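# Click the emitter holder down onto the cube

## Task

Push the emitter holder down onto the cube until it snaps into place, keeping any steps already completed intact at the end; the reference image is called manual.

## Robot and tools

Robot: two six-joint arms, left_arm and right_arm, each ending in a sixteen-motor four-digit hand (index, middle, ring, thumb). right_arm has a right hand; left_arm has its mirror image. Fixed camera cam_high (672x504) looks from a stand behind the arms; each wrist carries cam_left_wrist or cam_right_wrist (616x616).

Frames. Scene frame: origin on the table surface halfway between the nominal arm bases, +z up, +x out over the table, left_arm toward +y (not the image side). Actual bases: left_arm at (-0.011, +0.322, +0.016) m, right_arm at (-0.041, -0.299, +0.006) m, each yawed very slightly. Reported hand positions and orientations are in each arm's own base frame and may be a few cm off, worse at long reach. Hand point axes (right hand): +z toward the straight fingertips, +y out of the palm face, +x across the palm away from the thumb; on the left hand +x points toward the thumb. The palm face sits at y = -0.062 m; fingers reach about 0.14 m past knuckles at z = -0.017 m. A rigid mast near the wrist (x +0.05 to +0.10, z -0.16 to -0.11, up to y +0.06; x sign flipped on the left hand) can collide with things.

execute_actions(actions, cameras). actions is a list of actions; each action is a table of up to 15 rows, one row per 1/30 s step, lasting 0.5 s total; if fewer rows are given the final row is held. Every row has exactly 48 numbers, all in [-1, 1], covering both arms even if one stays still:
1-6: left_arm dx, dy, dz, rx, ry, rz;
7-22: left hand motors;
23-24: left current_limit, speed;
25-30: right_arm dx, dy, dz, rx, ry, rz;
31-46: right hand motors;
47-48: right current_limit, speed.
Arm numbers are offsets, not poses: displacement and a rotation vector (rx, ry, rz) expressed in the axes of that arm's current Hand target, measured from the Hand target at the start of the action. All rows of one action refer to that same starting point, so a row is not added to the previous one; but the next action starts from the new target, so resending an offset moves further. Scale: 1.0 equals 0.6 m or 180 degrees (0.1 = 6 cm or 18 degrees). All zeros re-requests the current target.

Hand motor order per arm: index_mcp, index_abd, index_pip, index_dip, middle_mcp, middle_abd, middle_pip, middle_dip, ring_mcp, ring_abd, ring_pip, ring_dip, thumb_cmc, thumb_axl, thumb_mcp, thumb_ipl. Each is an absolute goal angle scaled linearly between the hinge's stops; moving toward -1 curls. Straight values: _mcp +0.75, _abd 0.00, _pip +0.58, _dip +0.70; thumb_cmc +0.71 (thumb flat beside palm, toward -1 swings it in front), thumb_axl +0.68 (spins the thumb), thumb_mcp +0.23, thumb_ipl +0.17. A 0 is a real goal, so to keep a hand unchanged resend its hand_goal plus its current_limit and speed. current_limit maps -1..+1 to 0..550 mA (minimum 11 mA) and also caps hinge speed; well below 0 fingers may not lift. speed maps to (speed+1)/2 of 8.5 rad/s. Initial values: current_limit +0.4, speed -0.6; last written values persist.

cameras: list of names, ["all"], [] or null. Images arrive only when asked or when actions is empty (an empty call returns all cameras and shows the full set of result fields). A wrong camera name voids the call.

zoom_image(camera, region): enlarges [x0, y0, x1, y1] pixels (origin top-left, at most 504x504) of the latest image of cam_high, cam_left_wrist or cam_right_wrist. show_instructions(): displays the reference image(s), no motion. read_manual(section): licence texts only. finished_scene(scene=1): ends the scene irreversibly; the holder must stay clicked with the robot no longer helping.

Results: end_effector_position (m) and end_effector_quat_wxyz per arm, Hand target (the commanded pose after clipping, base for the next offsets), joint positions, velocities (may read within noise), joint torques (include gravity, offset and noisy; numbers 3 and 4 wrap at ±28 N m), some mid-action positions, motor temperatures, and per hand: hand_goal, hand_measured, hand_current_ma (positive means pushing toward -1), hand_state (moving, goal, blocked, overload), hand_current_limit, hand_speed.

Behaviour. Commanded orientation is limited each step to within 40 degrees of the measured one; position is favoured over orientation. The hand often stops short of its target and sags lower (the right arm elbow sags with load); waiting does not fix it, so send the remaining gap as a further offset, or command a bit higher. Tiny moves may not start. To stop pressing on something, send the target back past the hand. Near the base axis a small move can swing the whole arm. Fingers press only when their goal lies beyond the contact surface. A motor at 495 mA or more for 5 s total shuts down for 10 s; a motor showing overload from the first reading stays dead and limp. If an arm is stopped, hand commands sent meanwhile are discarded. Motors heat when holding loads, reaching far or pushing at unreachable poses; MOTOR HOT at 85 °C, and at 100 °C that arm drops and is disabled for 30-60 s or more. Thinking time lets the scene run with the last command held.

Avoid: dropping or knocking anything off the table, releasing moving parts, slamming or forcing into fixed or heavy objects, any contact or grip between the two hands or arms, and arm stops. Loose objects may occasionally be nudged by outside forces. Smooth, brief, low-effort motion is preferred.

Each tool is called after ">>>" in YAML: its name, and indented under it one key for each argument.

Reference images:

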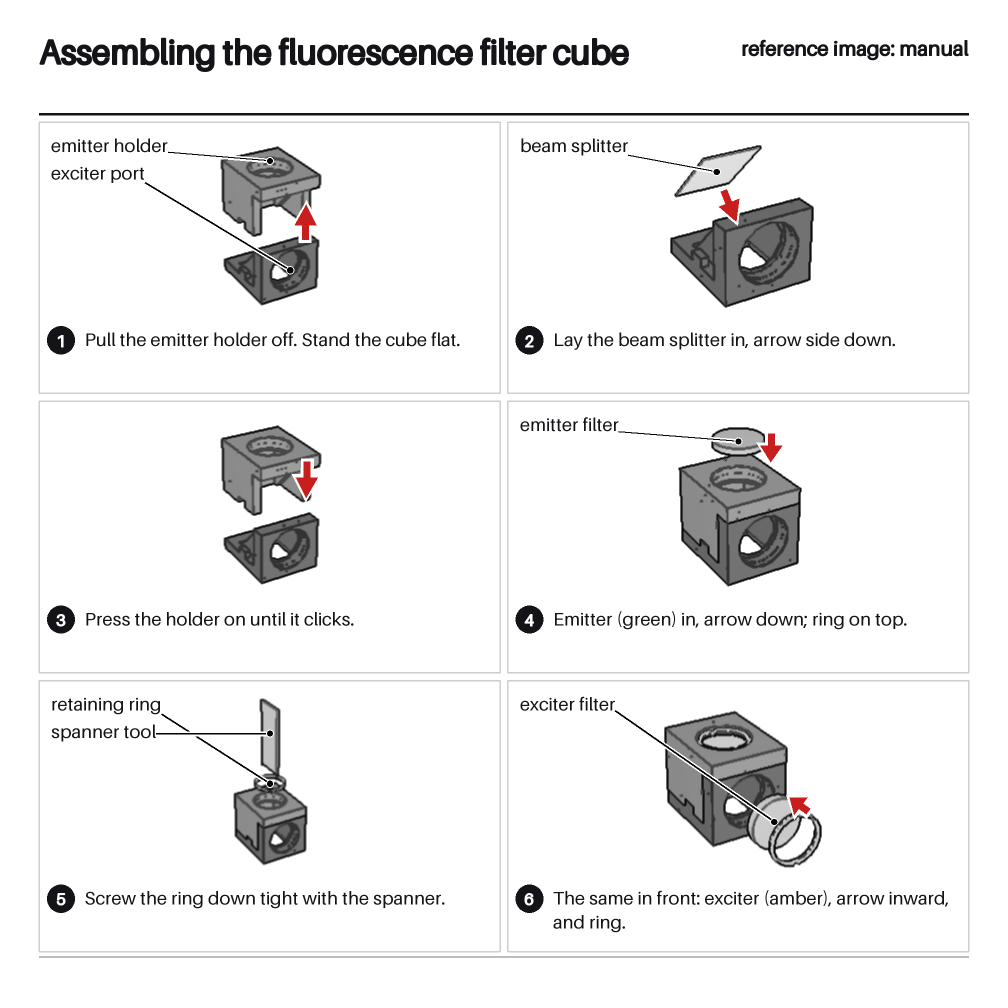

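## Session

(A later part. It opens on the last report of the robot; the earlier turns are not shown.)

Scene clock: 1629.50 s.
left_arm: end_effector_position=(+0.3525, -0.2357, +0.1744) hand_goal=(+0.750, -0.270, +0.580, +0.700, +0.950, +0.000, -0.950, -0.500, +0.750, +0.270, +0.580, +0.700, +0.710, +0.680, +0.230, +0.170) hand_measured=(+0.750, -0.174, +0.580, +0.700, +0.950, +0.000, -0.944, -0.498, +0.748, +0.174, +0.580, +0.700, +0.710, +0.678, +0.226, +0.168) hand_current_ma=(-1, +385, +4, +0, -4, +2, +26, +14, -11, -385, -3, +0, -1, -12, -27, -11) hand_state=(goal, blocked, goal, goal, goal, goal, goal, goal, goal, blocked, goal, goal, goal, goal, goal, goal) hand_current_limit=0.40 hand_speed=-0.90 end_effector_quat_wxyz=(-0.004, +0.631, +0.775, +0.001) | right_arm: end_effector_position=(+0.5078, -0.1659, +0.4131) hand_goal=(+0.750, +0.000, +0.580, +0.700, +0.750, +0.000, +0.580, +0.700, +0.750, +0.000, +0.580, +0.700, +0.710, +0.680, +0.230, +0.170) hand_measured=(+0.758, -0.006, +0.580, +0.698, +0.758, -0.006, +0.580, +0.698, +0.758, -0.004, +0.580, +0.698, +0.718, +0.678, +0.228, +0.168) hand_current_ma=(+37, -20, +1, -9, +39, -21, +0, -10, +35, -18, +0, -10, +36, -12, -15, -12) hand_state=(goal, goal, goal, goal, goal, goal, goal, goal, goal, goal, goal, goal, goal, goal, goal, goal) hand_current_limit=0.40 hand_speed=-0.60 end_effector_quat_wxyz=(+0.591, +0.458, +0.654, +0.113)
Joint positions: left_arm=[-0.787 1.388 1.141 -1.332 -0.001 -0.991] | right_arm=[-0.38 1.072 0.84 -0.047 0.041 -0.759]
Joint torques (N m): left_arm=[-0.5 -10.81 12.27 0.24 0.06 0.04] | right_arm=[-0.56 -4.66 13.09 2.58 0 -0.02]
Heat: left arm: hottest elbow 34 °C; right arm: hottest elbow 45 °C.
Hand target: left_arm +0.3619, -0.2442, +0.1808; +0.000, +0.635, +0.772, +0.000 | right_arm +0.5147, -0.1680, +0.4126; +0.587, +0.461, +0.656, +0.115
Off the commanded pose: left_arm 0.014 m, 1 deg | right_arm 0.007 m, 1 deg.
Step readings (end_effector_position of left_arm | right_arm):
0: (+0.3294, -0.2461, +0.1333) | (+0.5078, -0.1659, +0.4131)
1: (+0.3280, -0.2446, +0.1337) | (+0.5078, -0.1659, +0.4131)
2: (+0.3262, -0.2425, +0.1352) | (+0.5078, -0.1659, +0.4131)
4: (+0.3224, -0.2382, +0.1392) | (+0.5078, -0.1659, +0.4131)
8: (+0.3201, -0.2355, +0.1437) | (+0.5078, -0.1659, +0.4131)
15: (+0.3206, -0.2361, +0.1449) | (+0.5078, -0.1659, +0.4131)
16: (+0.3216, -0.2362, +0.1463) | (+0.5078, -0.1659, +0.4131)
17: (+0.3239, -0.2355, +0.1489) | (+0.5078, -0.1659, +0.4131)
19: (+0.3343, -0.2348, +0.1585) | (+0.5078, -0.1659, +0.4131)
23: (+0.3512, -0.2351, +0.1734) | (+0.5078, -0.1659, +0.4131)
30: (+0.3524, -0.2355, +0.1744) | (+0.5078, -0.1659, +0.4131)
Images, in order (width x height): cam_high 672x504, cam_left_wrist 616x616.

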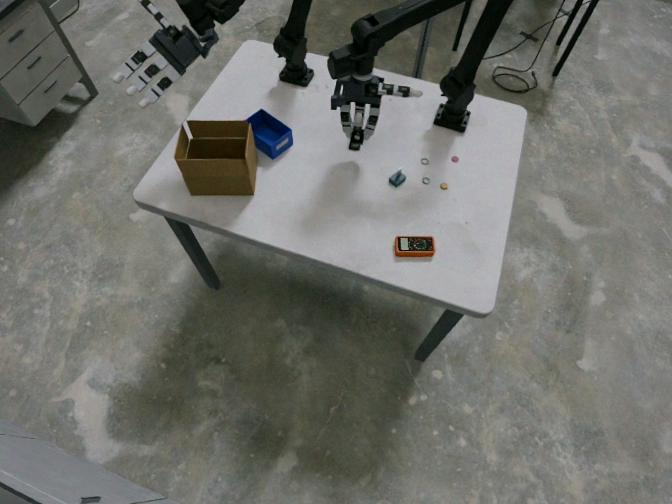

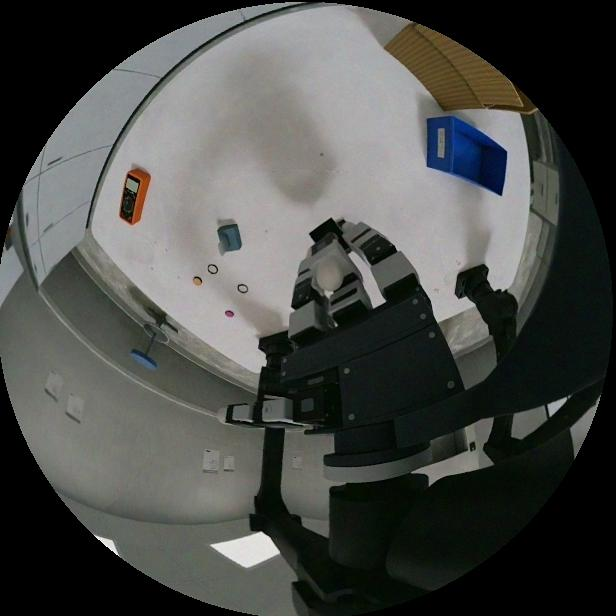

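>>> execute_actions:
  actions:
    - [[0,-0.1,-0.06,0,0,0,0.75,-0.27,0.58,0.7,0.95,0,-0.95,-0.5,0.75,0.27,0.58,0.7,0.71,0.68,0.23,0.17,0.4,-0.9,0,0,0,0,0,0,0.75,0,0.58,0.7,0.75,0,0.58,0.7,0.75,0,0.58,0.7,0.71,0.68,0.23,0.17,0.4,-0.6]]
    - [[-0.03,-0.08,0,0,0,0,0.75,-0.27,0.58,0.7,0.95,0,-0.95,-0.5,0.75,0.27,0.58,0.7,0.71,0.68,0.23,0.17,0.4,-0.9,0,0,0,0,0,0,0.75,0,0.58,0.7,0.75,0,0.58,0.7,0.75,0,0.58,0.7,0.71,0.68,0.23,0.17,0.4,-0.6]]
  cameras: ["cam_high", "cam_left_wrist"]

>>> zoom_image:
  camera: "cam_left_wrist"
  region: [260, 140, 360, 240]

>>> zoom_image:
  camera: "cam_high"
  region: [325, 80, 395, 150]

Scene clock: 1644.40 s.
left_arm: end_effector_position=(+0.2525, -0.2782, +0.2006) hand_goal=(+0.750, -0.270, +0.580, +0.700, +0.950, +0.000, -0.950, -0.500, +0.750, +0.270, +0.580, +0.700, +0.710, +0.680, +0.230, +0.170) hand_measured=(+0.752, -0.174, +0.580, +0.700, +0.948, +0.000, -0.944, -0.498, +0.748, +0.174, +0.578, +0.700, +0.708, +0.678, +0.226, +0.168) hand_current_ma=(+8, +385, +1, -1, -10, +2, +26, +14, -6, -385, -11, -2, -8, -12, -29, -11) hand_state=(goal, blocked, goal, goal, goal, goal, goal, goal, goal, blocked, goal, goal, goal, goal, goal, goal) hand_current_limit=0.40 hand_speed=-0.90 end_effector_quat_wxyz=(-0.016, +0.644, +0.765, +0.005) | right_arm: end_effector_position=(+0.5078, -0.1659, +0.4131) hand_goal=(+0.750, +0.000, +0.580, +0.700, +0.750, +0.000, +0.580, +0.700, +0.750, +0.000, +0.580, +0.700, +0.710, +0.680, +0.230, +0.170) hand_measured=(+0.758, -0.006, +0.580, +0.698, +0.758, -0.006, +0.580, +0.698, +0.758, -0.004, +0.580, +0.698, +0.718, +0.678, +0.228, +0.168) hand_current_ma=(+37, -20, +1, -9, +39, -21, +0, -10, +35, -18, +0, -10, +36, -12, -15, -12) hand_state=(goal, goal, goal, goal, goal, goal, goal, goal, goal, goal, goal, goal, goal, goal, goal, goal) hand_current_limit=0.40 hand_speed=-0.60 end_effector_quat_wxyz=(+0.591, +0.458, +0.654, +0.113)
Joint positions: left_arm=[-1.067 1.314 1.141 -1.432 0.003 -1.238] | right_arm=[-0.38 1.072 0.84 -0.047 0.041 -0.759]
Joint torques (N m): left_arm=[0.38 -11.63 12.25 0.12 -0.09 -0.26] | right_arm=[-0.56 -4.78 13.14 2.56 0 -0.02]
Heat: left arm: hottest elbow 37 °C; right arm: hottest elbow 45 °C.
Hand target: left_arm +0.2595, -0.2825, +0.2168; +0.000, +0.635, +0.772, +0.000 | right_arm +0.5147, -0.1680, +0.4126; +0.587, +0.461, +0.656, +0.115
Off the commanded pose: left_arm 0.018 m, 2 deg | right_arm 0.007 m, 1 deg.
Step readings (end_effector_position of left_arm | right_arm):
0: (+0.3525, -0.2357, +0.1744) | (+0.5078, -0.1659, +0.4131)
1: (+0.3492, -0.2350, +0.1751) | (+0.5078, -0.1659, +0.4131)
2: (+0.3431, -0.2340, +0.1767) | (+0.5078, -0.1659, +0.4131)
4: (+0.3236, -0.2393, +0.1831) | (+0.5078, -0.1659, +0.4131)
8: (+0.2977, -0.2529, +0.1965) | (+0.5078, -0.1659, +0.4131)
15: (+0.2948, -0.2515, +0.2002) | (+0.5078, -0.1659, +0.4131)
16: (+0.2925, -0.2523, +0.2002) | (+0.5078, -0.1659, +0.4131)
17: (+0.2889, -0.2540, +0.2006) | (+0.5078, -0.1659, +0.4131)
19: (+0.2748, -0.2649, +0.2005) | (+0.5078, -0.1659, +0.4131)
23: (+0.2539, -0.2802, +0.2001) | (+0.5078, -0.1659, +0.4131)
30: (+0.2527, -0.2787, +0.2006) | (+0.5078, -0.1659, +0.4131)
Images, in order (width x height): cam_high 672x504, cam_left_wrist 616x616.

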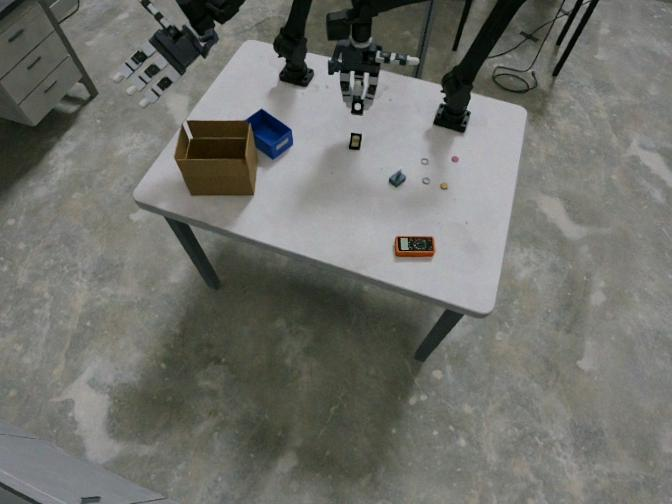

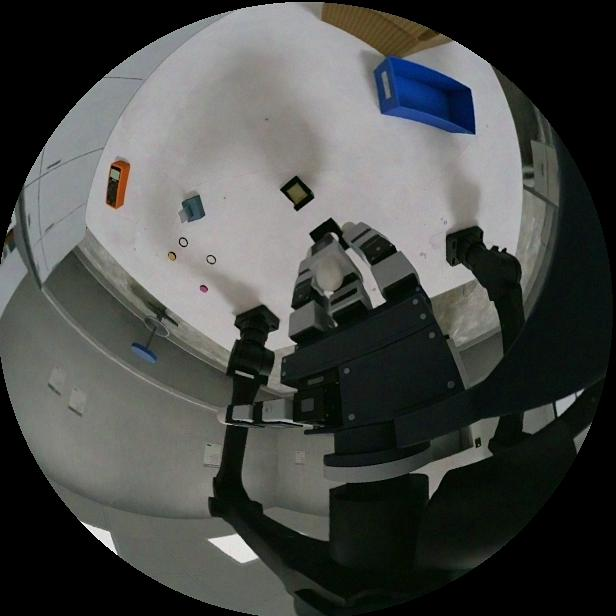

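Scaled by 5.040 from the camera's 616x616 image, which has a finer 880x880 frame.

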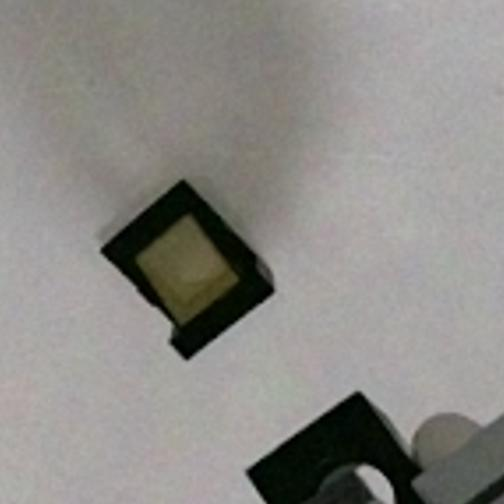

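Scaled by 7.200 from the camera's 672x504 image, which has a finer 960x720 frame.

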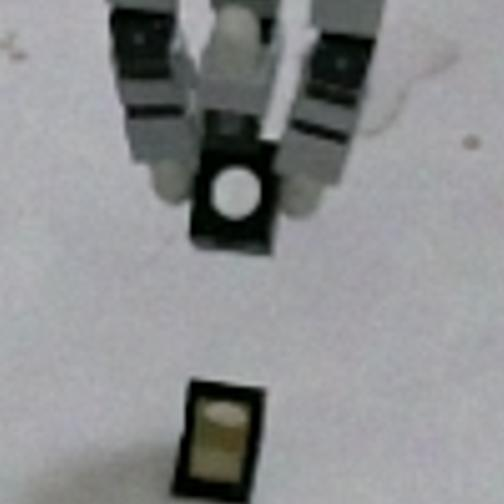

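>>> zoom_image:
  camera: "cam_left_wrist"
  region: [275, 170, 355, 250]

Scaled by 6.300 from the camera's 616x616 image, which has a finer 880x880 frame.

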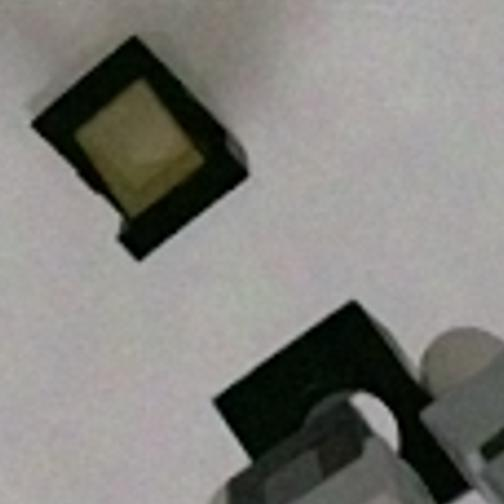

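>>> execute_actions:
  actions:
    - [[0.0133,0.055,0.02,0,0,0,0.75,-0.27,0.58,0.7,0.95,0,-0.95,-0.5,0.75,0.27,0.58,0.7,0.71,0.68,0.23,0.17,0.4,-0.9,0,0,0,0,0,0,0.75,0,0.58,0.7,0.75,0,0.58,0.7,0.75,0,0.58,0.7,0.71,0.68,0.23,0.17,0.4,-0.6]]
    - [[0.0133,0.055,0.03,0,0,0,0.75,-0.27,0.58,0.7,0.95,0,-0.95,-0.5,0.75,0.27,0.58,0.7,0.71,0.68,0.23,0.17,0.4,-0.9,0,0,0,0,0,0,0.75,0,0.58,0.7,0.75,0,0.58,0.7,0.75,0,0.58,0.7,0.71,0.68,0.23,0.17,0.4,-0.6]]
    - [[0,0,0.055,0,0,0,0.75,-0.27,0.58,0.7,0.95,0,-0.95,-0.5,0.75,0.27,0.58,0.7,0.71,0.68,0.23,0.17,0.4,-0.9,0,0,0,0,0,0,0.75,0,0.58,0.7,0.75,0,0.58,0.7,0.75,0,0.58,0.7,0.71,0.68,0.23,0.17,0.4,-0.6]]
  cameras: ["cam_high", "cam_left_wrist"]

>>> zoom_image:
  camera: "cam_left_wrist"
  region: [290, 200, 350, 260]

>>> zoom_image:
  camera: "cam_high"
  region: [335, 115, 375, 155]

Scene clock: 1757.87 s.
left_arm: end_effector_position=(+0.3184, -0.2499, +0.1548) hand_goal=(+0.750, -0.270, +0.580, +0.700, +0.950, +0.000, -0.950, -0.500, +0.750, +0.270, +0.580, +0.700, +0.710, +0.680, +0.230, +0.170) hand_measured=(+0.750, -0.174, +0.582, +0.700, +0.950, +0.000, -0.944, -0.498, +0.748, +0.174, +0.580, +0.700, +0.710, +0.678, +0.226, +0.168) hand_current_ma=(+4, +385, +8, +1, -4, +2, +25, +14, -9, -385, -3, -2, +1, -12, -26, -11) hand_state=(goal, blocked, goal, goal, goal, goal, goal, goal, goal, blocked, goal, goal, goal, goal, goal, goal) hand_current_limit=0.40 hand_speed=-0.90 end_effector_quat_wxyz=(-0.003, +0.630, +0.776, +0.001) | right_arm: end_effector_position=(+0.5078, -0.1659, +0.4131) hand_goal=(+0.750, +0.000, +0.580, +0.700, +0.750, +0.000, +0.580, +0.700, +0.750, +0.000, +0.580, +0.700, +0.710, +0.680, +0.230, +0.170) hand_measured=(+0.758, -0.006, +0.580, +0.698, +0.758, -0.006, +0.580, +0.698, +0.758, -0.004, +0.580, +0.698, +0.718, +0.678, +0.228, +0.168) hand_current_ma=(+37, -20, +1, -9, +39, -21, +0, -10, +35, -18, +0, -10, +36, -12, -15, -12) hand_state=(goal, goal, goal, goal, goal, goal, goal, goal, goal, goal, goal, goal, goal, goal, goal, goal) hand_current_limit=0.40 hand_speed=-0.60 end_effector_quat_wxyz=(+0.591, +0.458, +0.654, +0.113)
Joint positions: left_arm=[-0.878 1.369 1.069 -1.277 0 -1.085] | right_arm=[-0.38 1.072 0.84 -0.047 0.041 -0.759]
Joint torques (N m): left_arm=[-0.5 -11.16 9.17 0.83 0.05 0.05] | right_arm=[-0.5 -4.6 13.11 2.59 -0.01 -0.02]
Heat: left arm: hottest elbow 41 °C; right arm: hottest elbow 46 °C.
Hand target: left_arm +0.3211, -0.2543, +0.1536; +0.000, +0.636, +0.772, +0.000 | right_arm +0.5147, -0.1680, +0.4126; +0.587, +0.461, +0.656, +0.115
Off the commanded pose: left_arm 0.005 m, 1 deg | right_arm 0.007 m, 1 deg.
Step readings (end_effector_position of left_arm | right_arm):
0: (+0.2525, -0.2782, +0.2006) | (+0.5078, -0.1659, +0.4131)
1: (+0.2545, -0.2777, +0.2006) | (+0.5078, -0.1659, +0.4131)
2: (+0.2578, -0.2768, +0.2004) | (+0.5078, -0.1659, +0.4131)
4: (+0.2699, -0.2697, +0.2006) | (+0.5078, -0.1659, +0.4131)
8: (+0.2851, -0.2576, +0.2011) | (+0.5078, -0.1659, +0.4131)
15: (+0.2858, -0.2580, +0.2009) | (+0.5078, -0.1659, +0.4131)
16: (+0.2880, -0.2580, +0.2004) | (+0.5078, -0.1659, +0.4131)
17: (+0.2915, -0.2595, +0.1995) | (+0.5078, -0.1659, +0.4131)
19: (+0.3034, -0.2571, +0.1978) | (+0.5078, -0.1659, +0.4131)
23: (+0.3173, -0.2491, +0.1936) | (+0.5078, -0.1659, +0.4131)
30: (+0.3185, -0.2498, +0.1920) | (+0.5078, -0.1659, +0.4131)
31: (+0.3188, -0.2502, +0.1893) | (+0.5078, -0.1659, +0.4131)
32: (+0.3201, -0.2518, +0.1852) | (+0.5078, -0.1659, +0.4131)
34: (+0.3198, -0.2515, +0.1722) | (+0.5078, -0.1659, +0.4131)
38: (+0.3174, -0.2485, +0.1565) | (+0.5078, -0.1659, +0.4131)
45: (+0.3184, -0.2498, +0.1548) | (+0.5078, -0.1659, +0.4131)
Images, in order (width x height): cam_high 672x504, cam_left_wrist 616x616.

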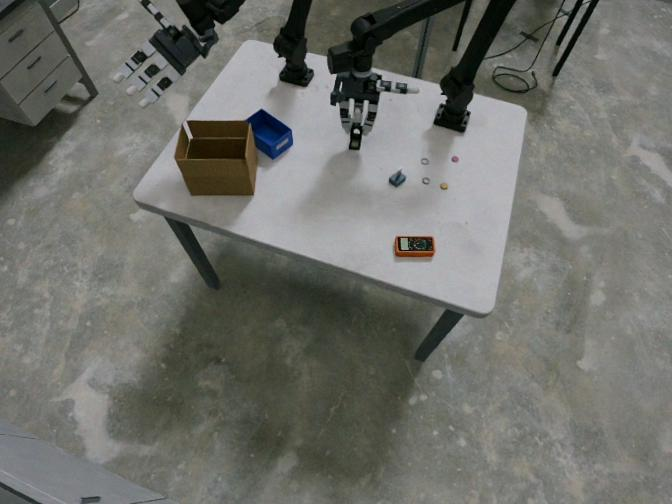

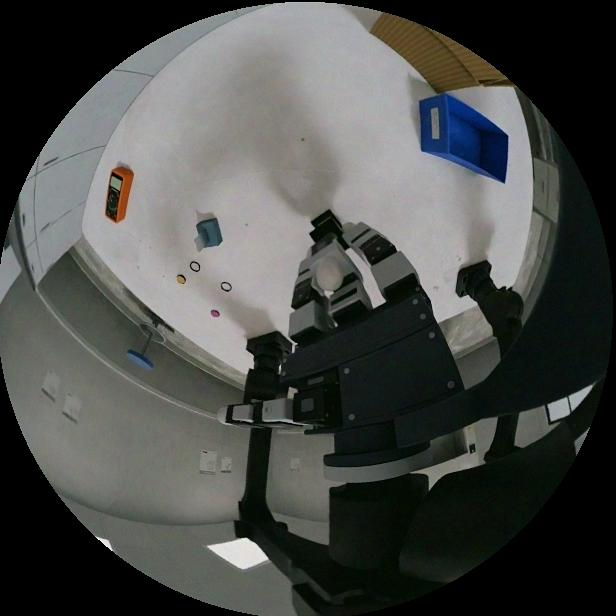

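Scaled by 8.400 from the camera's 616x616 image, which has a finer 880x880 frame.

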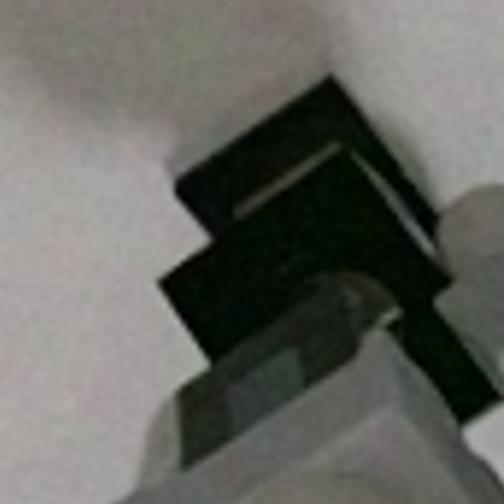

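Scaled by 12.600 from the camera's 672x504 image, which has a finer 960x720 frame.

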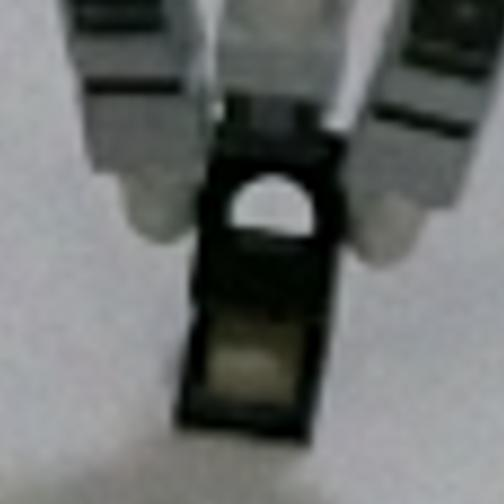

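>>> execute_actions:
  actions:
    - [[-0.0017,-0.0083,0.02,0,0,0,0.75,-0.27,0.58,0.7,0.95,0,-0.95,-0.5,0.75,0.27,0.58,0.7,0.71,0.68,0.23,0.17,0.4,-0.9,0,0,0,0,0,0,0.75,0,0.58,0.7,0.75,0,0.58,0.7,0.75,0,0.58,0.7,0.71,0.68,0.23,0.17,0.4,-0.6]]
  cameras: ["cam_high", "cam_left_wrist"]

>>> zoom_image:
  camera: "cam_left_wrist"
  region: [290, 200, 350, 260]

>>> zoom_image:
  camera: "cam_high"
  region: [335, 115, 375, 155]

Scene clock: 1787.17 s.
left_arm: end_effector_position=(+0.3187, -0.2502, +0.1472) hand_goal=(+0.750, -0.270, +0.580, +0.700, +0.950, +0.000, -0.950, -0.500, +0.750, +0.270, +0.580, +0.700, +0.710, +0.680, +0.230, +0.170) hand_measured=(+0.750, -0.174, +0.582, +0.700, +0.950, +0.000, -0.944, -0.498, +0.748, +0.174, +0.580, +0.700, +0.710, +0.678, +0.226, +0.168) hand_current_ma=(+5, +385, +8, +1, -4, +2, +25, +14, -9, -385, -3, -2, +1, -12, -26, -11) hand_state=(goal, blocked, goal, goal, goal, goal, goal, goal, goal, blocked, goal, goal, goal, goal, goal, goal) hand_current_limit=0.40 hand_speed=-0.90 end_effector_quat_wxyz=(+0.003, +0.630, +0.776, +0.000) | right_arm: end_effector_position=(+0.5078, -0.1659, +0.4131) hand_goal=(+0.750, +0.000, +0.580, +0.700, +0.750, +0.000, +0.580, +0.700, +0.750, +0.000, +0.580, +0.700, +0.710, +0.680, +0.230, +0.170) hand_measured=(+0.758, -0.006, +0.580, +0.698, +0.758, -0.006, +0.580, +0.698, +0.758, -0.004, +0.580, +0.698, +0.718, +0.678, +0.228, +0.168) hand_current_ma=(+37, -20, +1, -9, +39, -21, +0, -10, +35, -18, +0, -10, +36, -12, -15, -12) hand_state=(goal, goal, goal, goal, goal, goal, goal, goal, goal, goal, goal, goal, goal, goal, goal, goal) hand_current_limit=0.40 hand_speed=-0.60 end_effector_quat_wxyz=(+0.591, +0.458, +0.654, +0.113)
Joint positions: left_arm=[-0.878 1.369 1.048 -1.244 0 -1.085] | right_arm=[-0.38 1.072 0.84 -0.047 0.041 -0.759]
Joint torques (N m): left_arm=[-1.67 -10.75 8.5 0.88 0.04 -0.09] | right_arm=[-0.5 -4.72 13.12 2.59 -0.01 -0.02]
Heat: left arm: hottest elbow 39 °C; right arm: hottest elbow 46 °C.
Hand target: left_arm +0.3164, -0.2562, +0.1417; +0.000, +0.636, +0.772, +0.000 | right_arm +0.5147, -0.1680, +0.4126; +0.587, +0.461, +0.656, +0.115
Off the commanded pose: left_arm 0.009 m, 1 deg | right_arm 0.007 m, 1 deg.
Step readings (end_effector_position of left_arm | right_arm):
0: (+0.3184, -0.2499, +0.1548) | (+0.5078, -0.1659, +0.4131)
1: (+0.3187, -0.2501, +0.1541) | (+0.5078, -0.1659, +0.4131)
2: (+0.3193, -0.2508, +0.1527) | (+0.5078, -0.1659, +0.4131)
4: (+0.3193, -0.2509, +0.1492) | (+0.5078, -0.1659, +0.4131)
8: (+0.3184, -0.2498, +0.1472) | (+0.5078, -0.1659, +0.4131)
15: (+0.3187, -0.2502, +0.1472) | (+0.5078, -0.1659, +0.4131)
Images, in order (width x height): cam_high 672x504, cam_left_wrist 616x616.

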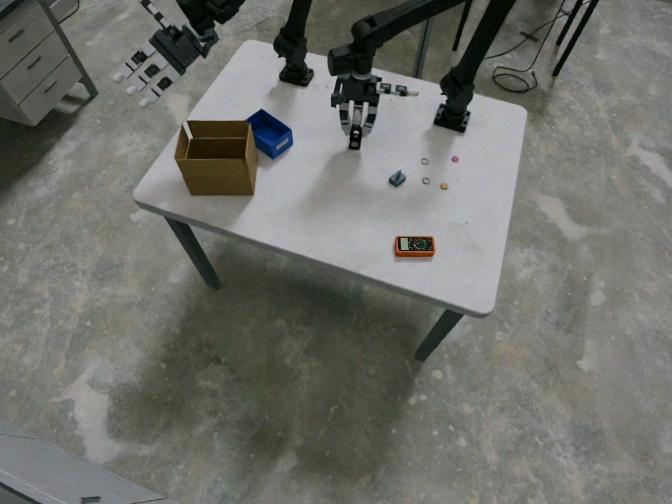

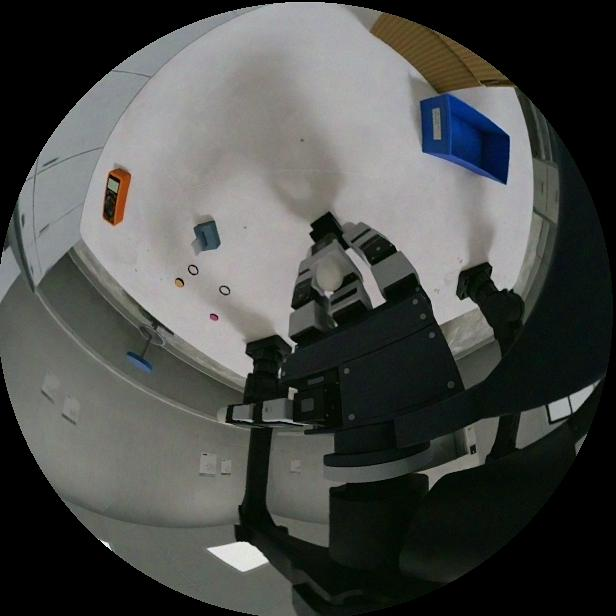

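Scaled by 8.400 from the camera's 616x616 image, which has a finer 880x880 frame.

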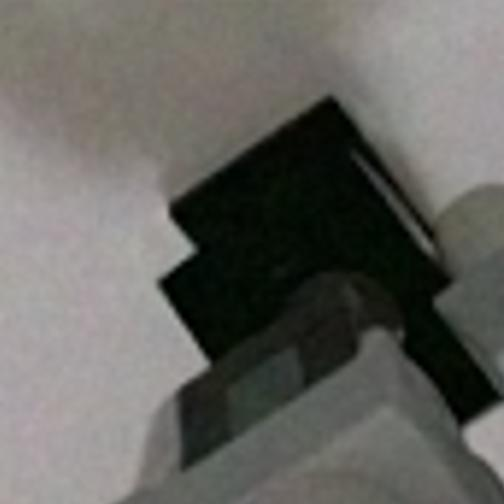

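Scaled by 12.600 from the camera's 672x504 image, which has a finer 960x720 frame.

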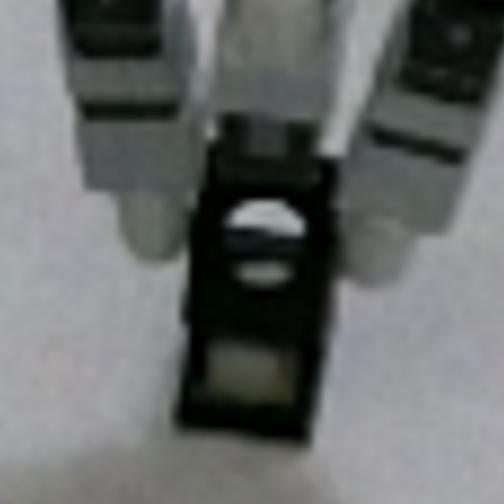

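>>> execute_actions:
  actions:
    - [[0.009,-0.01,-0.006,0,0,0,0.75,-0.27,0.58,0.7,0.95,0,-0.95,-0.5,0.75,0.27,0.58,0.7,0.71,0.68,0.23,0.17,0.4,-0.9,0,0,0,0,0,0,0.75,0,0.58,0.7,0.75,0,0.58,0.7,0.75,0,0.58,0.7,0.71,0.68,0.23,0.17,0.4,-0.6]]

Scene clock: 1904.70 s.
left_arm: end_effector_position=(+0.3141, -0.2491, +0.1427) hand_goal=(+0.750, -0.270, +0.580, +0.700, +0.950, +0.000, -0.950, -0.500, +0.750, +0.270, +0.580, +0.700, +0.710, +0.680, +0.230, +0.170) hand_measured=(+0.750, -0.174, +0.582, +0.700, +0.950, +0.000, -0.944, -0.498, +0.748, +0.174, +0.580, +0.700, +0.710, +0.678, +0.226, +0.168) hand_current_ma=(+5, +385, +8, +1, -4, +2, +25, +14, -10, -385, -3, -2, +1, -12, -26, -11) hand_state=(goal, blocked, goal, goal, goal, goal, goal, goal, goal, blocked, goal, goal, goal, goal, goal, goal) hand_current_limit=0.40 hand_speed=-0.90 end_effector_quat_wxyz=(-0.003, +0.633, +0.774, +0.001) | right_arm: end_effector_position=(+0.5078, -0.1659, +0.4131) hand_goal=(+0.750, +0.000, +0.580, +0.700, +0.750, +0.000, +0.580, +0.700, +0.750, +0.000, +0.580, +0.700, +0.710, +0.680, +0.230, +0.170) hand_measured=(+0.758, -0.006, +0.580, +0.698, +0.758, -0.006, +0.580, +0.698, +0.758, -0.004, +0.580, +0.698, +0.718, +0.678, +0.228, +0.168) hand_current_ma=(+37, -20, +1, -9, +39, -21, +0, -10, +35, -18, +0, -10, +36, -12, -15, -12) hand_state=(goal, goal, goal, goal, goal, goal, goal, goal, goal, goal, goal, goal, goal, goal, goal, goal) hand_current_limit=0.40 hand_speed=-0.60 end_effector_quat_wxyz=(+0.591, +0.458, +0.654, +0.113)
Joint positions: left_arm=[-0.885 1.369 1.037 -1.244 0 -1.085] | right_arm=[-0.38 1.072 0.84 -0.047 0.041 -0.759]
Joint torques (N m): left_arm=[-1.73 -12.69 8.39 0.49 0.06 -0.18] | right_arm=[-0.5 -4.72 13.12 2.58 -0.01 -0.02]
Heat: left arm: hottest elbow 35 °C; right arm: hottest elbow 46 °C.
Hand target: left_arm +0.3095, -0.2520, +0.1453; +0.000, +0.636, +0.772, +0.000 | right_arm +0.5147, -0.1680, +0.4126; +0.587, +0.461, +0.656, +0.115
Off the commanded pose: left_arm 0.006 m, 1 deg | right_arm 0.007 m, 1 deg.
Step readings (end_effector_position of left_arm | right_arm):
0: (+0.3187, -0.2502, +0.1472) | (+0.5078, -0.1659, +0.4131)
1: (+0.3182, -0.2501, +0.1468) | (+0.5078, -0.1659, +0.4131)
2: (+0.3176, -0.2500, +0.1462) | (+0.5078, -0.1659, +0.4131)
4: (+0.3158, -0.2493, +0.1443) | (+0.5078, -0.1659, +0.4131)
8: (+0.3141, -0.2491, +0.1427) | (+0.5078, -0.1659, +0.4131)
15: (+0.3141, -0.2491, +0.1427) | (+0.5078, -0.1659, +0.4131)

>>> execute_actions:
  actions: []
  cameras: ["cam_high", "cam_left_wrist"]

>>> zoom_image:
  camera: "cam_left_wrist"
  region: [300, 205, 350, 255]

>>> zoom_image:
  camera: "cam_high"
  region: [340, 122, 370, 152]

Scene clock: 1911.00 s.
left_arm: end_effector_position=(+0.3141, -0.2491, +0.1427) hand_goal=(+0.750, -0.270, +0.580, +0.700, +0.950, +0.000, -0.950, -0.500, +0.750, +0.270, +0.580, +0.700, +0.710, +0.680, +0.230, +0.170) hand_measured=(+0.750, -0.174, +0.582, +0.700, +0.950, +0.000, -0.944, -0.498, +0.748, +0.174, +0.580, +0.700, +0.710, +0.678, +0.226, +0.168) hand_current_ma=(+5, +385, +8, +1, -4, +2, +25, +14, -10, -385, -3, -2, +1, -12, -26, -11) hand_state=(goal, blocked, goal, goal, goal, goal, goal, goal, goal, blocked, goal, goal, goal, goal, goal, goal) hand_current_limit=0.40 hand_speed=-0.90 end_effector_quat_wxyz=(-0.003, +0.633, +0.774, +0.001) | right_arm: end_effector_position=(+0.5078, -0.1659, +0.4131) hand_goal=(+0.750, +0.000, +0.580, +0.700, +0.750, +0.000, +0.580, +0.700, +0.750, +0.000, +0.580, +0.700, +0.710, +0.680, +0.230, +0.170) hand_measured=(+0.758, -0.006, +0.580, +0.698, +0.758, -0.006, +0.580, +0.698, +0.758, -0.004, +0.580, +0.698, +0.718, +0.678, +0.228, +0.168) hand_current_ma=(+37, -20, +1, -9, +39, -21, +0, -10, +35, -18, +0, -10, +36, -12, -15, -12) hand_state=(goal, goal, goal, goal, goal, goal, goal, goal, goal, goal, goal, goal, goal, goal, goal, goal) hand_current_limit=0.40 hand_speed=-0.60 end_effector_quat_wxyz=(+0.591, +0.458, +0.654, +0.113)
Joint positions: left_arm=[-0.885 1.369 1.037 -1.244 0 -1.085] | right_arm=[-0.38 1.072 0.84 -0.047 0.041 -0.759]
Joint velocities: within noise
Joint torques (N m): left_arm=[-1.55 -12.86 8.38 0.54 0.04 -0.16] | right_arm=[-0.56 -4.66 13.12 2.58 -0.01 -0.02]
Motor temperatures (°C): left_arm=[26 30 35 24 26 26] | right_arm=[25 31 46 25 23 22]
Heat: left arm: hottest elbow 35 °C; right arm: hottest elbow 46 °C.
Hand target: left_arm +0.3095, -0.2520, +0.1453; +0.000, +0.636, +0.772, +0.000 | right_arm +0.5147, -0.1680, +0.4126; +0.587, +0.461, +0.656, +0.115
Off the commanded pose: left_arm 0.006 m, 1 deg | right_arm 0.007 m, 1 deg.
Images, in order (width x height): cam_high 672x504, cam_left_wrist 616x616.

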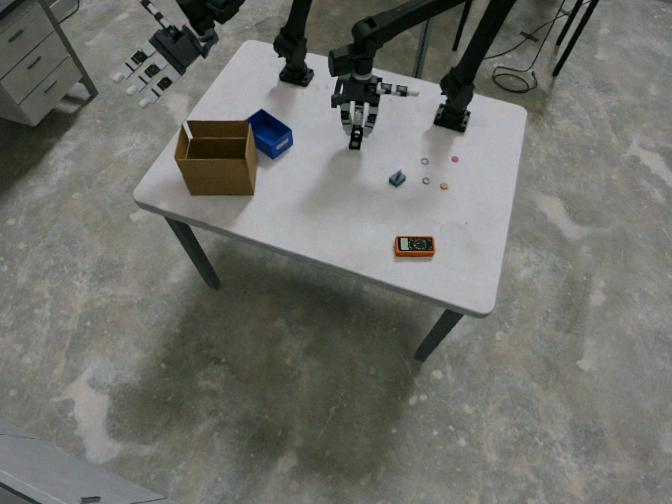

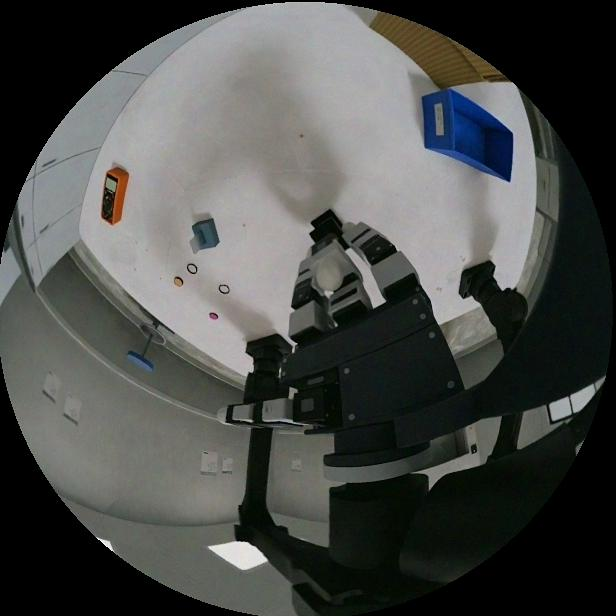

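Scaled by 10.080 from the camera's 616x616 image, which has a finer 880x880 frame.

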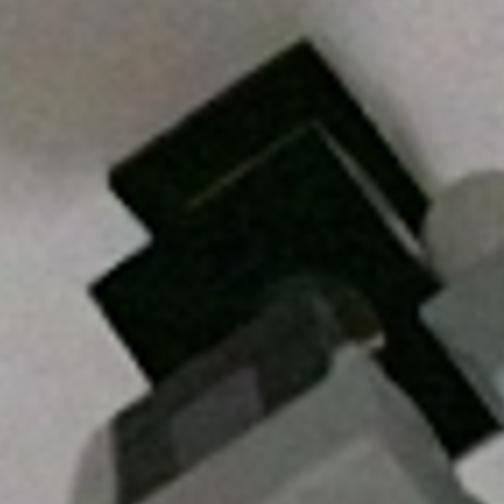

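Scaled by 16.800 from the camera's 672x504 image, which has a finer 960x720 frame.

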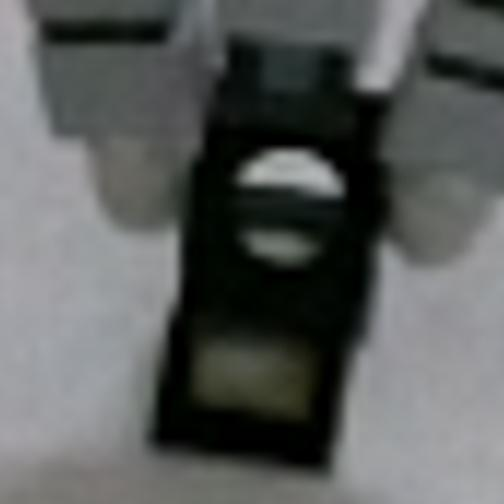

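>>> execute_actions:
  actions:
    - [[-0.0075,0.004,0.02,0,0,0,0.75,-0.27,0.58,0.7,0.95,0,-0.95,-0.5,0.75,0.27,0.58,0.7,0.71,0.68,0.23,0.17,0.4,-0.9,0,0,0,0,0,0,0.75,0,0.58,0.7,0.75,0,0.58,0.7,0.75,0,0.58,0.7,0.71,0.68,0.23,0.17,0.4,-0.6]]
  cameras: ["cam_high", "cam_left_wrist"]

>>> zoom_image:
  camera: "cam_left_wrist"
  region: [300, 205, 350, 255]

>>> zoom_image:
  camera: "cam_high"
  region: [340, 122, 370, 152]

Scene clock: 1963.57 s.
left_arm: end_effector_position=(+0.3159, -0.2513, +0.1403) hand_goal=(+0.750, -0.270, +0.580, +0.700, +0.950, +0.000, -0.950, -0.500, +0.750, +0.270, +0.580, +0.700, +0.710, +0.680, +0.230, +0.170) hand_measured=(+0.750, -0.174, +0.582, +0.700, +0.950, +0.000, -0.944, -0.498, +0.748, +0.174, +0.580, +0.700, +0.710, +0.678, +0.226, +0.168) hand_current_ma=(+5, +385, +8, +1, -4, +2, +25, +14, -10, -385, -3, -2, +1, -12, -26, -11) hand_state=(goal, blocked, goal, goal, goal, goal, goal, goal, goal, blocked, goal, goal, goal, goal, goal, goal) hand_current_limit=0.40 hand_speed=-0.90 end_effector_quat_wxyz=(+0.005, +0.633, +0.774, -0.001) | right_arm: end_effector_position=(+0.5078, -0.1659, +0.4131) hand_goal=(+0.750, +0.000, +0.580, +0.700, +0.750, +0.000, +0.580, +0.700, +0.750, +0.000, +0.580, +0.700, +0.710, +0.680, +0.230, +0.170) hand_measured=(+0.758, -0.006, +0.580, +0.698, +0.758, -0.006, +0.580, +0.698, +0.758, -0.004, +0.580, +0.698, +0.718, +0.678, +0.228, +0.168) hand_current_ma=(+37, -20, +1, -9, +39, -21, +0, -10, +35, -18, +0, -10, +36, -12, -15, -12) hand_state=(goal, goal, goal, goal, goal, goal, goal, goal, goal, goal, goal, goal, goal, goal, goal, goal) hand_current_limit=0.40 hand_speed=-0.60 end_effector_quat_wxyz=(+0.591, +0.458, +0.654, +0.113)
Joint positions: left_arm=[-0.885 1.369 1.029 -1.221 0 -1.085] | right_arm=[-0.38 1.072 0.84 -0.047 0.041 -0.759]
Joint torques (N m): left_arm=[-1.67 -10.34 8.24 0.94 0.04 -0.19] | right_arm=[-0.5 -4.66 13.12 2.58 0 -0.02]
Heat: left arm: hottest elbow 35 °C; right arm: hottest elbow 46 °C.
Hand target: left_arm +0.3127, -0.2560, +0.1333; +0.000, +0.636, +0.772, +0.000 | right_arm +0.5147, -0.1680, +0.4126; +0.587, +0.461, +0.656, +0.115
Off the commanded pose: left_arm 0.009 m, 1 deg | right_arm 0.007 m, 1 deg.
Step readings (end_effector_position of left_arm | right_arm):
0: (+0.3141, -0.2491, +0.1427) | (+0.5078, -0.1659, +0.4131)
1: (+0.3144, -0.2494, +0.1425) | (+0.5078, -0.1659, +0.4131)
2: (+0.3150, -0.2501, +0.1419) | (+0.5078, -0.1659, +0.4131)
4: (+0.3157, -0.2510, +0.1407) | (+0.5078, -0.1659, +0.4131)
8: (+0.3159, -0.2513, +0.1403) | (+0.5078, -0.1659, +0.4131)
15: (+0.3159, -0.2513, +0.1403) | (+0.5078, -0.1659, +0.4131)
Images, in order (width x height): cam_high 672x504, cam_left_wrist 616x616.

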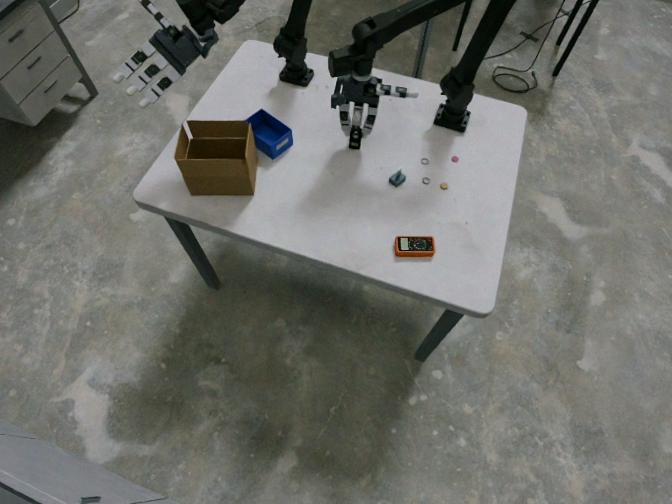

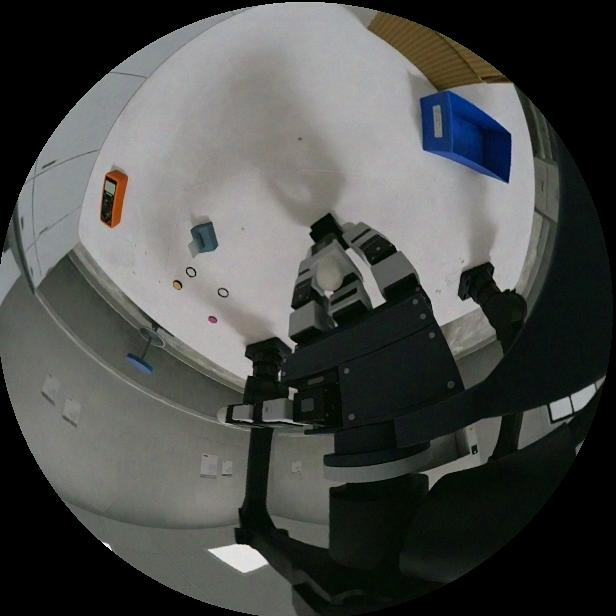

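Scaled by 10.080 from the camera's 616x616 image, which has a finer 880x880 frame.

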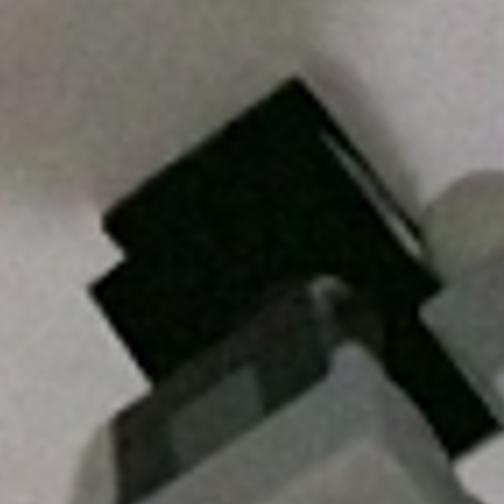

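Scaled by 16.800 from the camera's 672x504 image, which has a finer 960x720 frame.

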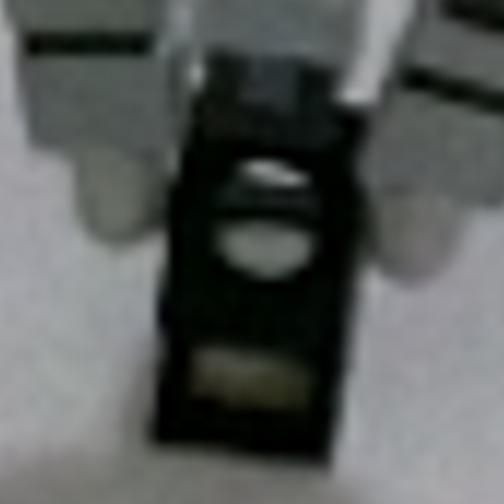

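>>> execute_actions:
  actions:
    - [[-0.0015,-0.0087,-0.025,0,0,0,0.75,-0.27,0.58,0.7,0.95,0,-0.95,-0.5,0.75,0.27,0.58,0.7,0.71,0.68,0.23,0.17,0.4,-0.9,0,0,0,0,0,0,0.75,0,0.58,0.7,0.75,0,0.58,0.7,0.75,0,0.58,0.7,0.71,0.68,0.23,0.17,0.4,-0.6]]
    - [[0,0,0.022,0,0,0,0.75,-0.27,0.58,0.7,0.95,0,-0.95,-0.5,0.75,0.27,0.58,0.7,0.71,0.68,0.23,0.17,0.4,-0.9,0,0,0,0,0,0,0.75,0,0.58,0.7,0.75,0,0.58,0.7,0.75,0,0.58,0.7,0.71,0.68,0.23,0.17,0.4,-0.6]]
  cameras: ["cam_high", "cam_left_wrist"]

>>> zoom_image:
  camera: "cam_left_wrist"
  region: [300, 205, 350, 255]

>>> zoom_image:
  camera: "cam_high"
  region: [340, 122, 370, 152]

Scene clock: 2001.27 s.
left_arm: end_effector_position=(+0.3108, -0.2541, +0.1397) hand_goal=(+0.750, -0.270, +0.580, +0.700, +0.950, +0.000, -0.950, -0.500, +0.750, +0.270, +0.580, +0.700, +0.710, +0.680, +0.230, +0.170) hand_measured=(+0.750, -0.174, +0.582, +0.700, +0.950, +0.000, -0.944, -0.498, +0.748, +0.174, +0.580, +0.700, +0.710, +0.678, +0.226, +0.168) hand_current_ma=(+2, +385, +8, +1, -4, +2, +25, +14, -13, -385, -3, -2, +1, -12, -26, -11) hand_state=(goal, blocked, goal, goal, goal, goal, goal, goal, goal, blocked, goal, goal, goal, goal, goal, goal) hand_current_limit=0.40 hand_speed=-0.90 end_effector_quat_wxyz=(+0.002, +0.636, +0.772, +0.000) | right_arm: end_effector_position=(+0.5078, -0.1659, +0.4131) hand_goal=(+0.750, +0.000, +0.580, +0.700, +0.750, +0.000, +0.580, +0.700, +0.750, +0.000, +0.580, +0.700, +0.710, +0.680, +0.230, +0.170) hand_measured=(+0.758, -0.006, +0.580, +0.698, +0.758, -0.006, +0.580, +0.698, +0.758, -0.004, +0.580, +0.698, +0.718, +0.678, +0.228, +0.168) hand_current_ma=(+37, -20, +1, -9, +39, -21, +0, -10, +35, -18, +0, -10, +36, -12, -15, -12) hand_state=(goal, goal, goal, goal, goal, goal, goal, goal, goal, goal, goal, goal, goal, goal, goal, goal) hand_current_limit=0.40 hand_speed=-0.60 end_effector_quat_wxyz=(+0.591, +0.458, +0.654, +0.113)
Joint positions: left_arm=[-0.9 1.369 1.028 -1.226 0 -1.093] | right_arm=[-0.38 1.072 0.84 -0.047 0.041 -0.759]
Joint torques (N m): left_arm=[-1.49 -10.75 8.29 0.83 0.05 -0.22] | right_arm=[-0.5 -4.66 13.11 2.56 -0.01 -0.02]
Heat: left arm: hottest elbow 35 °C; right arm: hottest elbow 46 °C.
Hand target: left_arm +0.3077, -0.2580, +0.1351; +0.000, +0.636, +0.772, +0.000 | right_arm +0.5147, -0.1680, +0.4126; +0.587, +0.461, +0.656, +0.115
Off the commanded pose: left_arm 0.007 m, 0 deg | right_arm 0.007 m, 1 deg.
Step readings (end_effector_position of left_arm | right_arm):
0: (+0.3159, -0.2513, +0.1403) | (+0.5078, -0.1659, +0.4131)
1: (+0.3151, -0.2508, +0.1402) | (+0.5078, -0.1659, +0.4131)
2: (+0.3138, -0.2500, +0.1401) | (+0.5078, -0.1659, +0.4131)
4: (+0.3111, -0.2500, +0.1400) | (+0.5078, -0.1659, +0.4131)
8: (+0.3085, -0.2504, +0.1399) | (+0.5078, -0.1659, +0.4131)
15: (+0.3081, -0.2507, +0.1398) | (+0.5078, -0.1659, +0.4131)
16: (+0.3083, -0.2510, +0.1397) | (+0.5078, -0.1659, +0.4131)
17: (+0.3090, -0.2519, +0.1397) | (+0.5078, -0.1659, +0.4131)
19: (+0.3102, -0.2534, +0.1397) | (+0.5078, -0.1659, +0.4131)
23: (+0.3108, -0.2541, +0.1397) | (+0.5078, -0.1659, +0.4131)
30: (+0.3108, -0.2541, +0.1397) | (+0.5078, -0.1659, +0.4131)
Images, in order (width x height): cam_high 672x504, cam_left_wrist 616x616.

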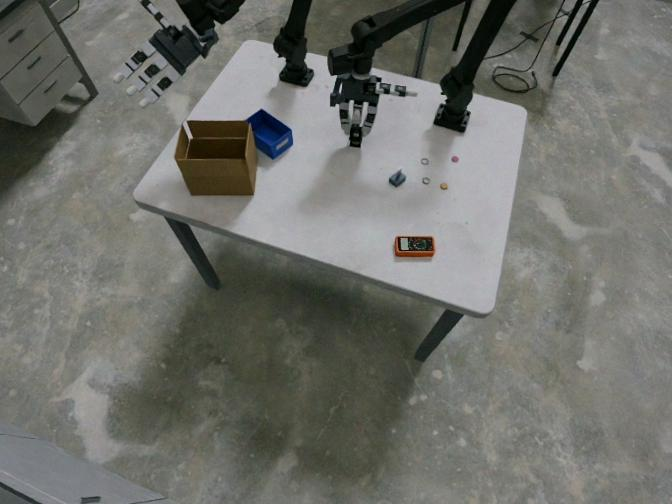

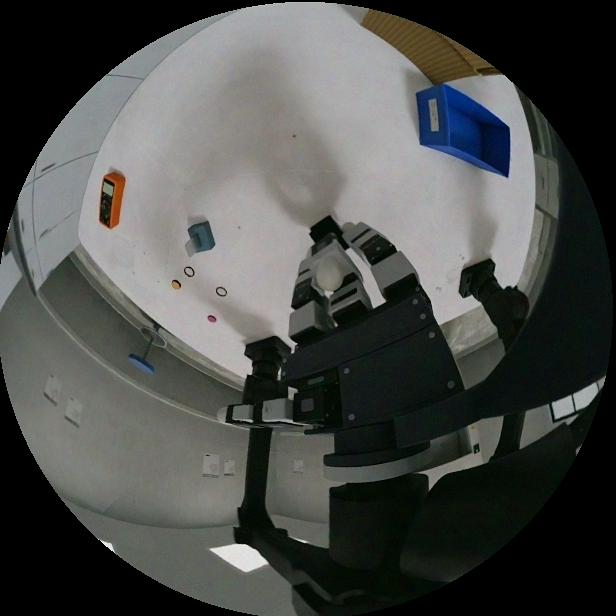

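Scaled by 10.080 from the camera's 616x616 image, which has a finer 880x880 frame.

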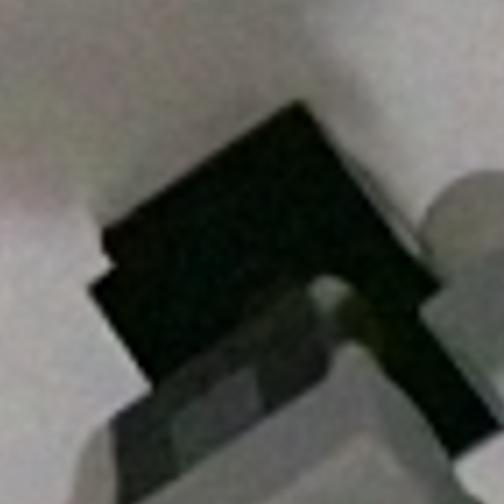

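Scaled by 16.800 from the camera's 672x504 image, which has a finer 960x720 frame.

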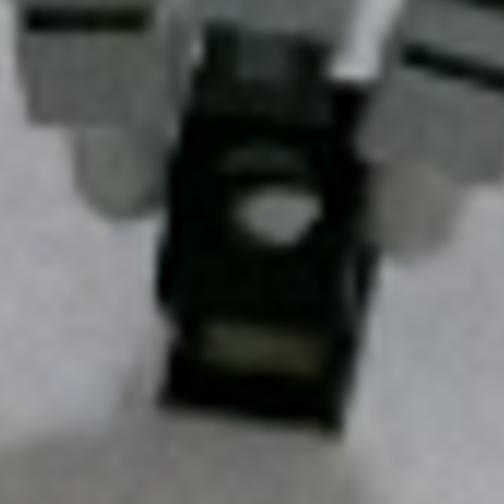

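>>> show_instructions:

Reference images for this scene: manual.

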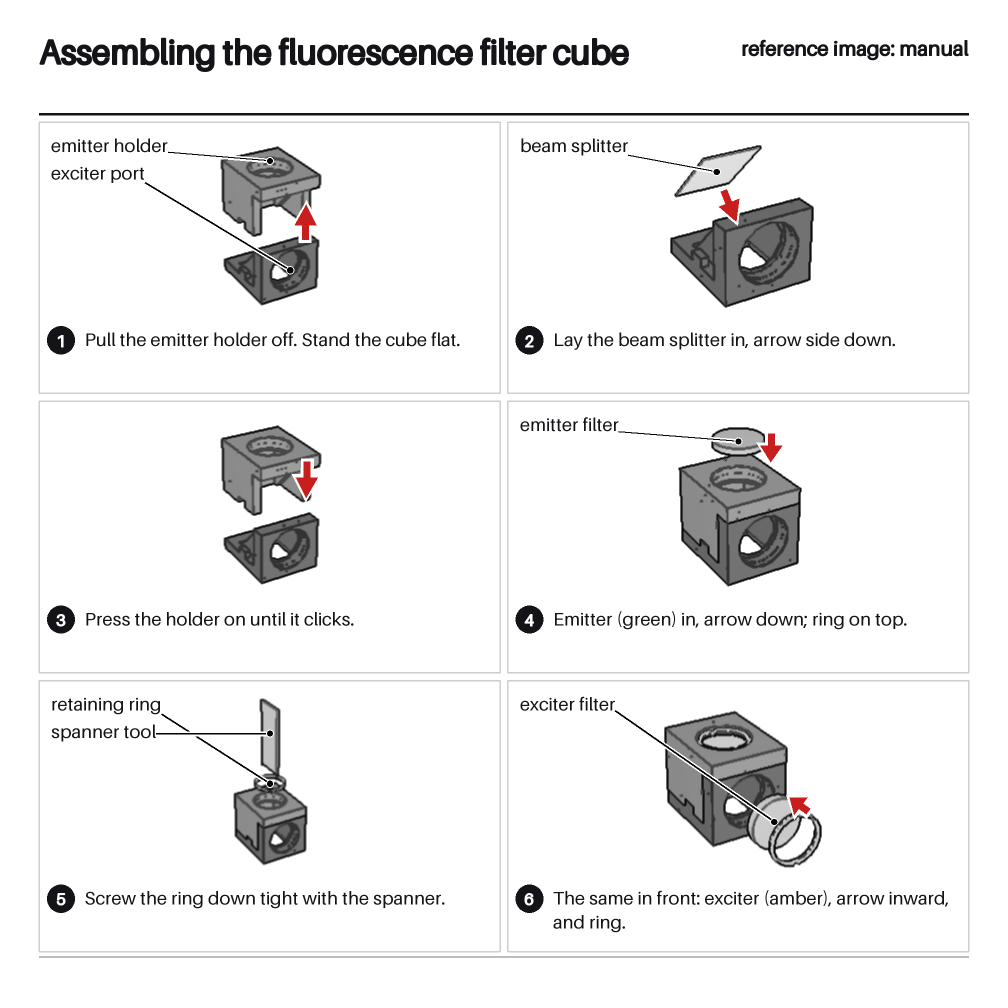

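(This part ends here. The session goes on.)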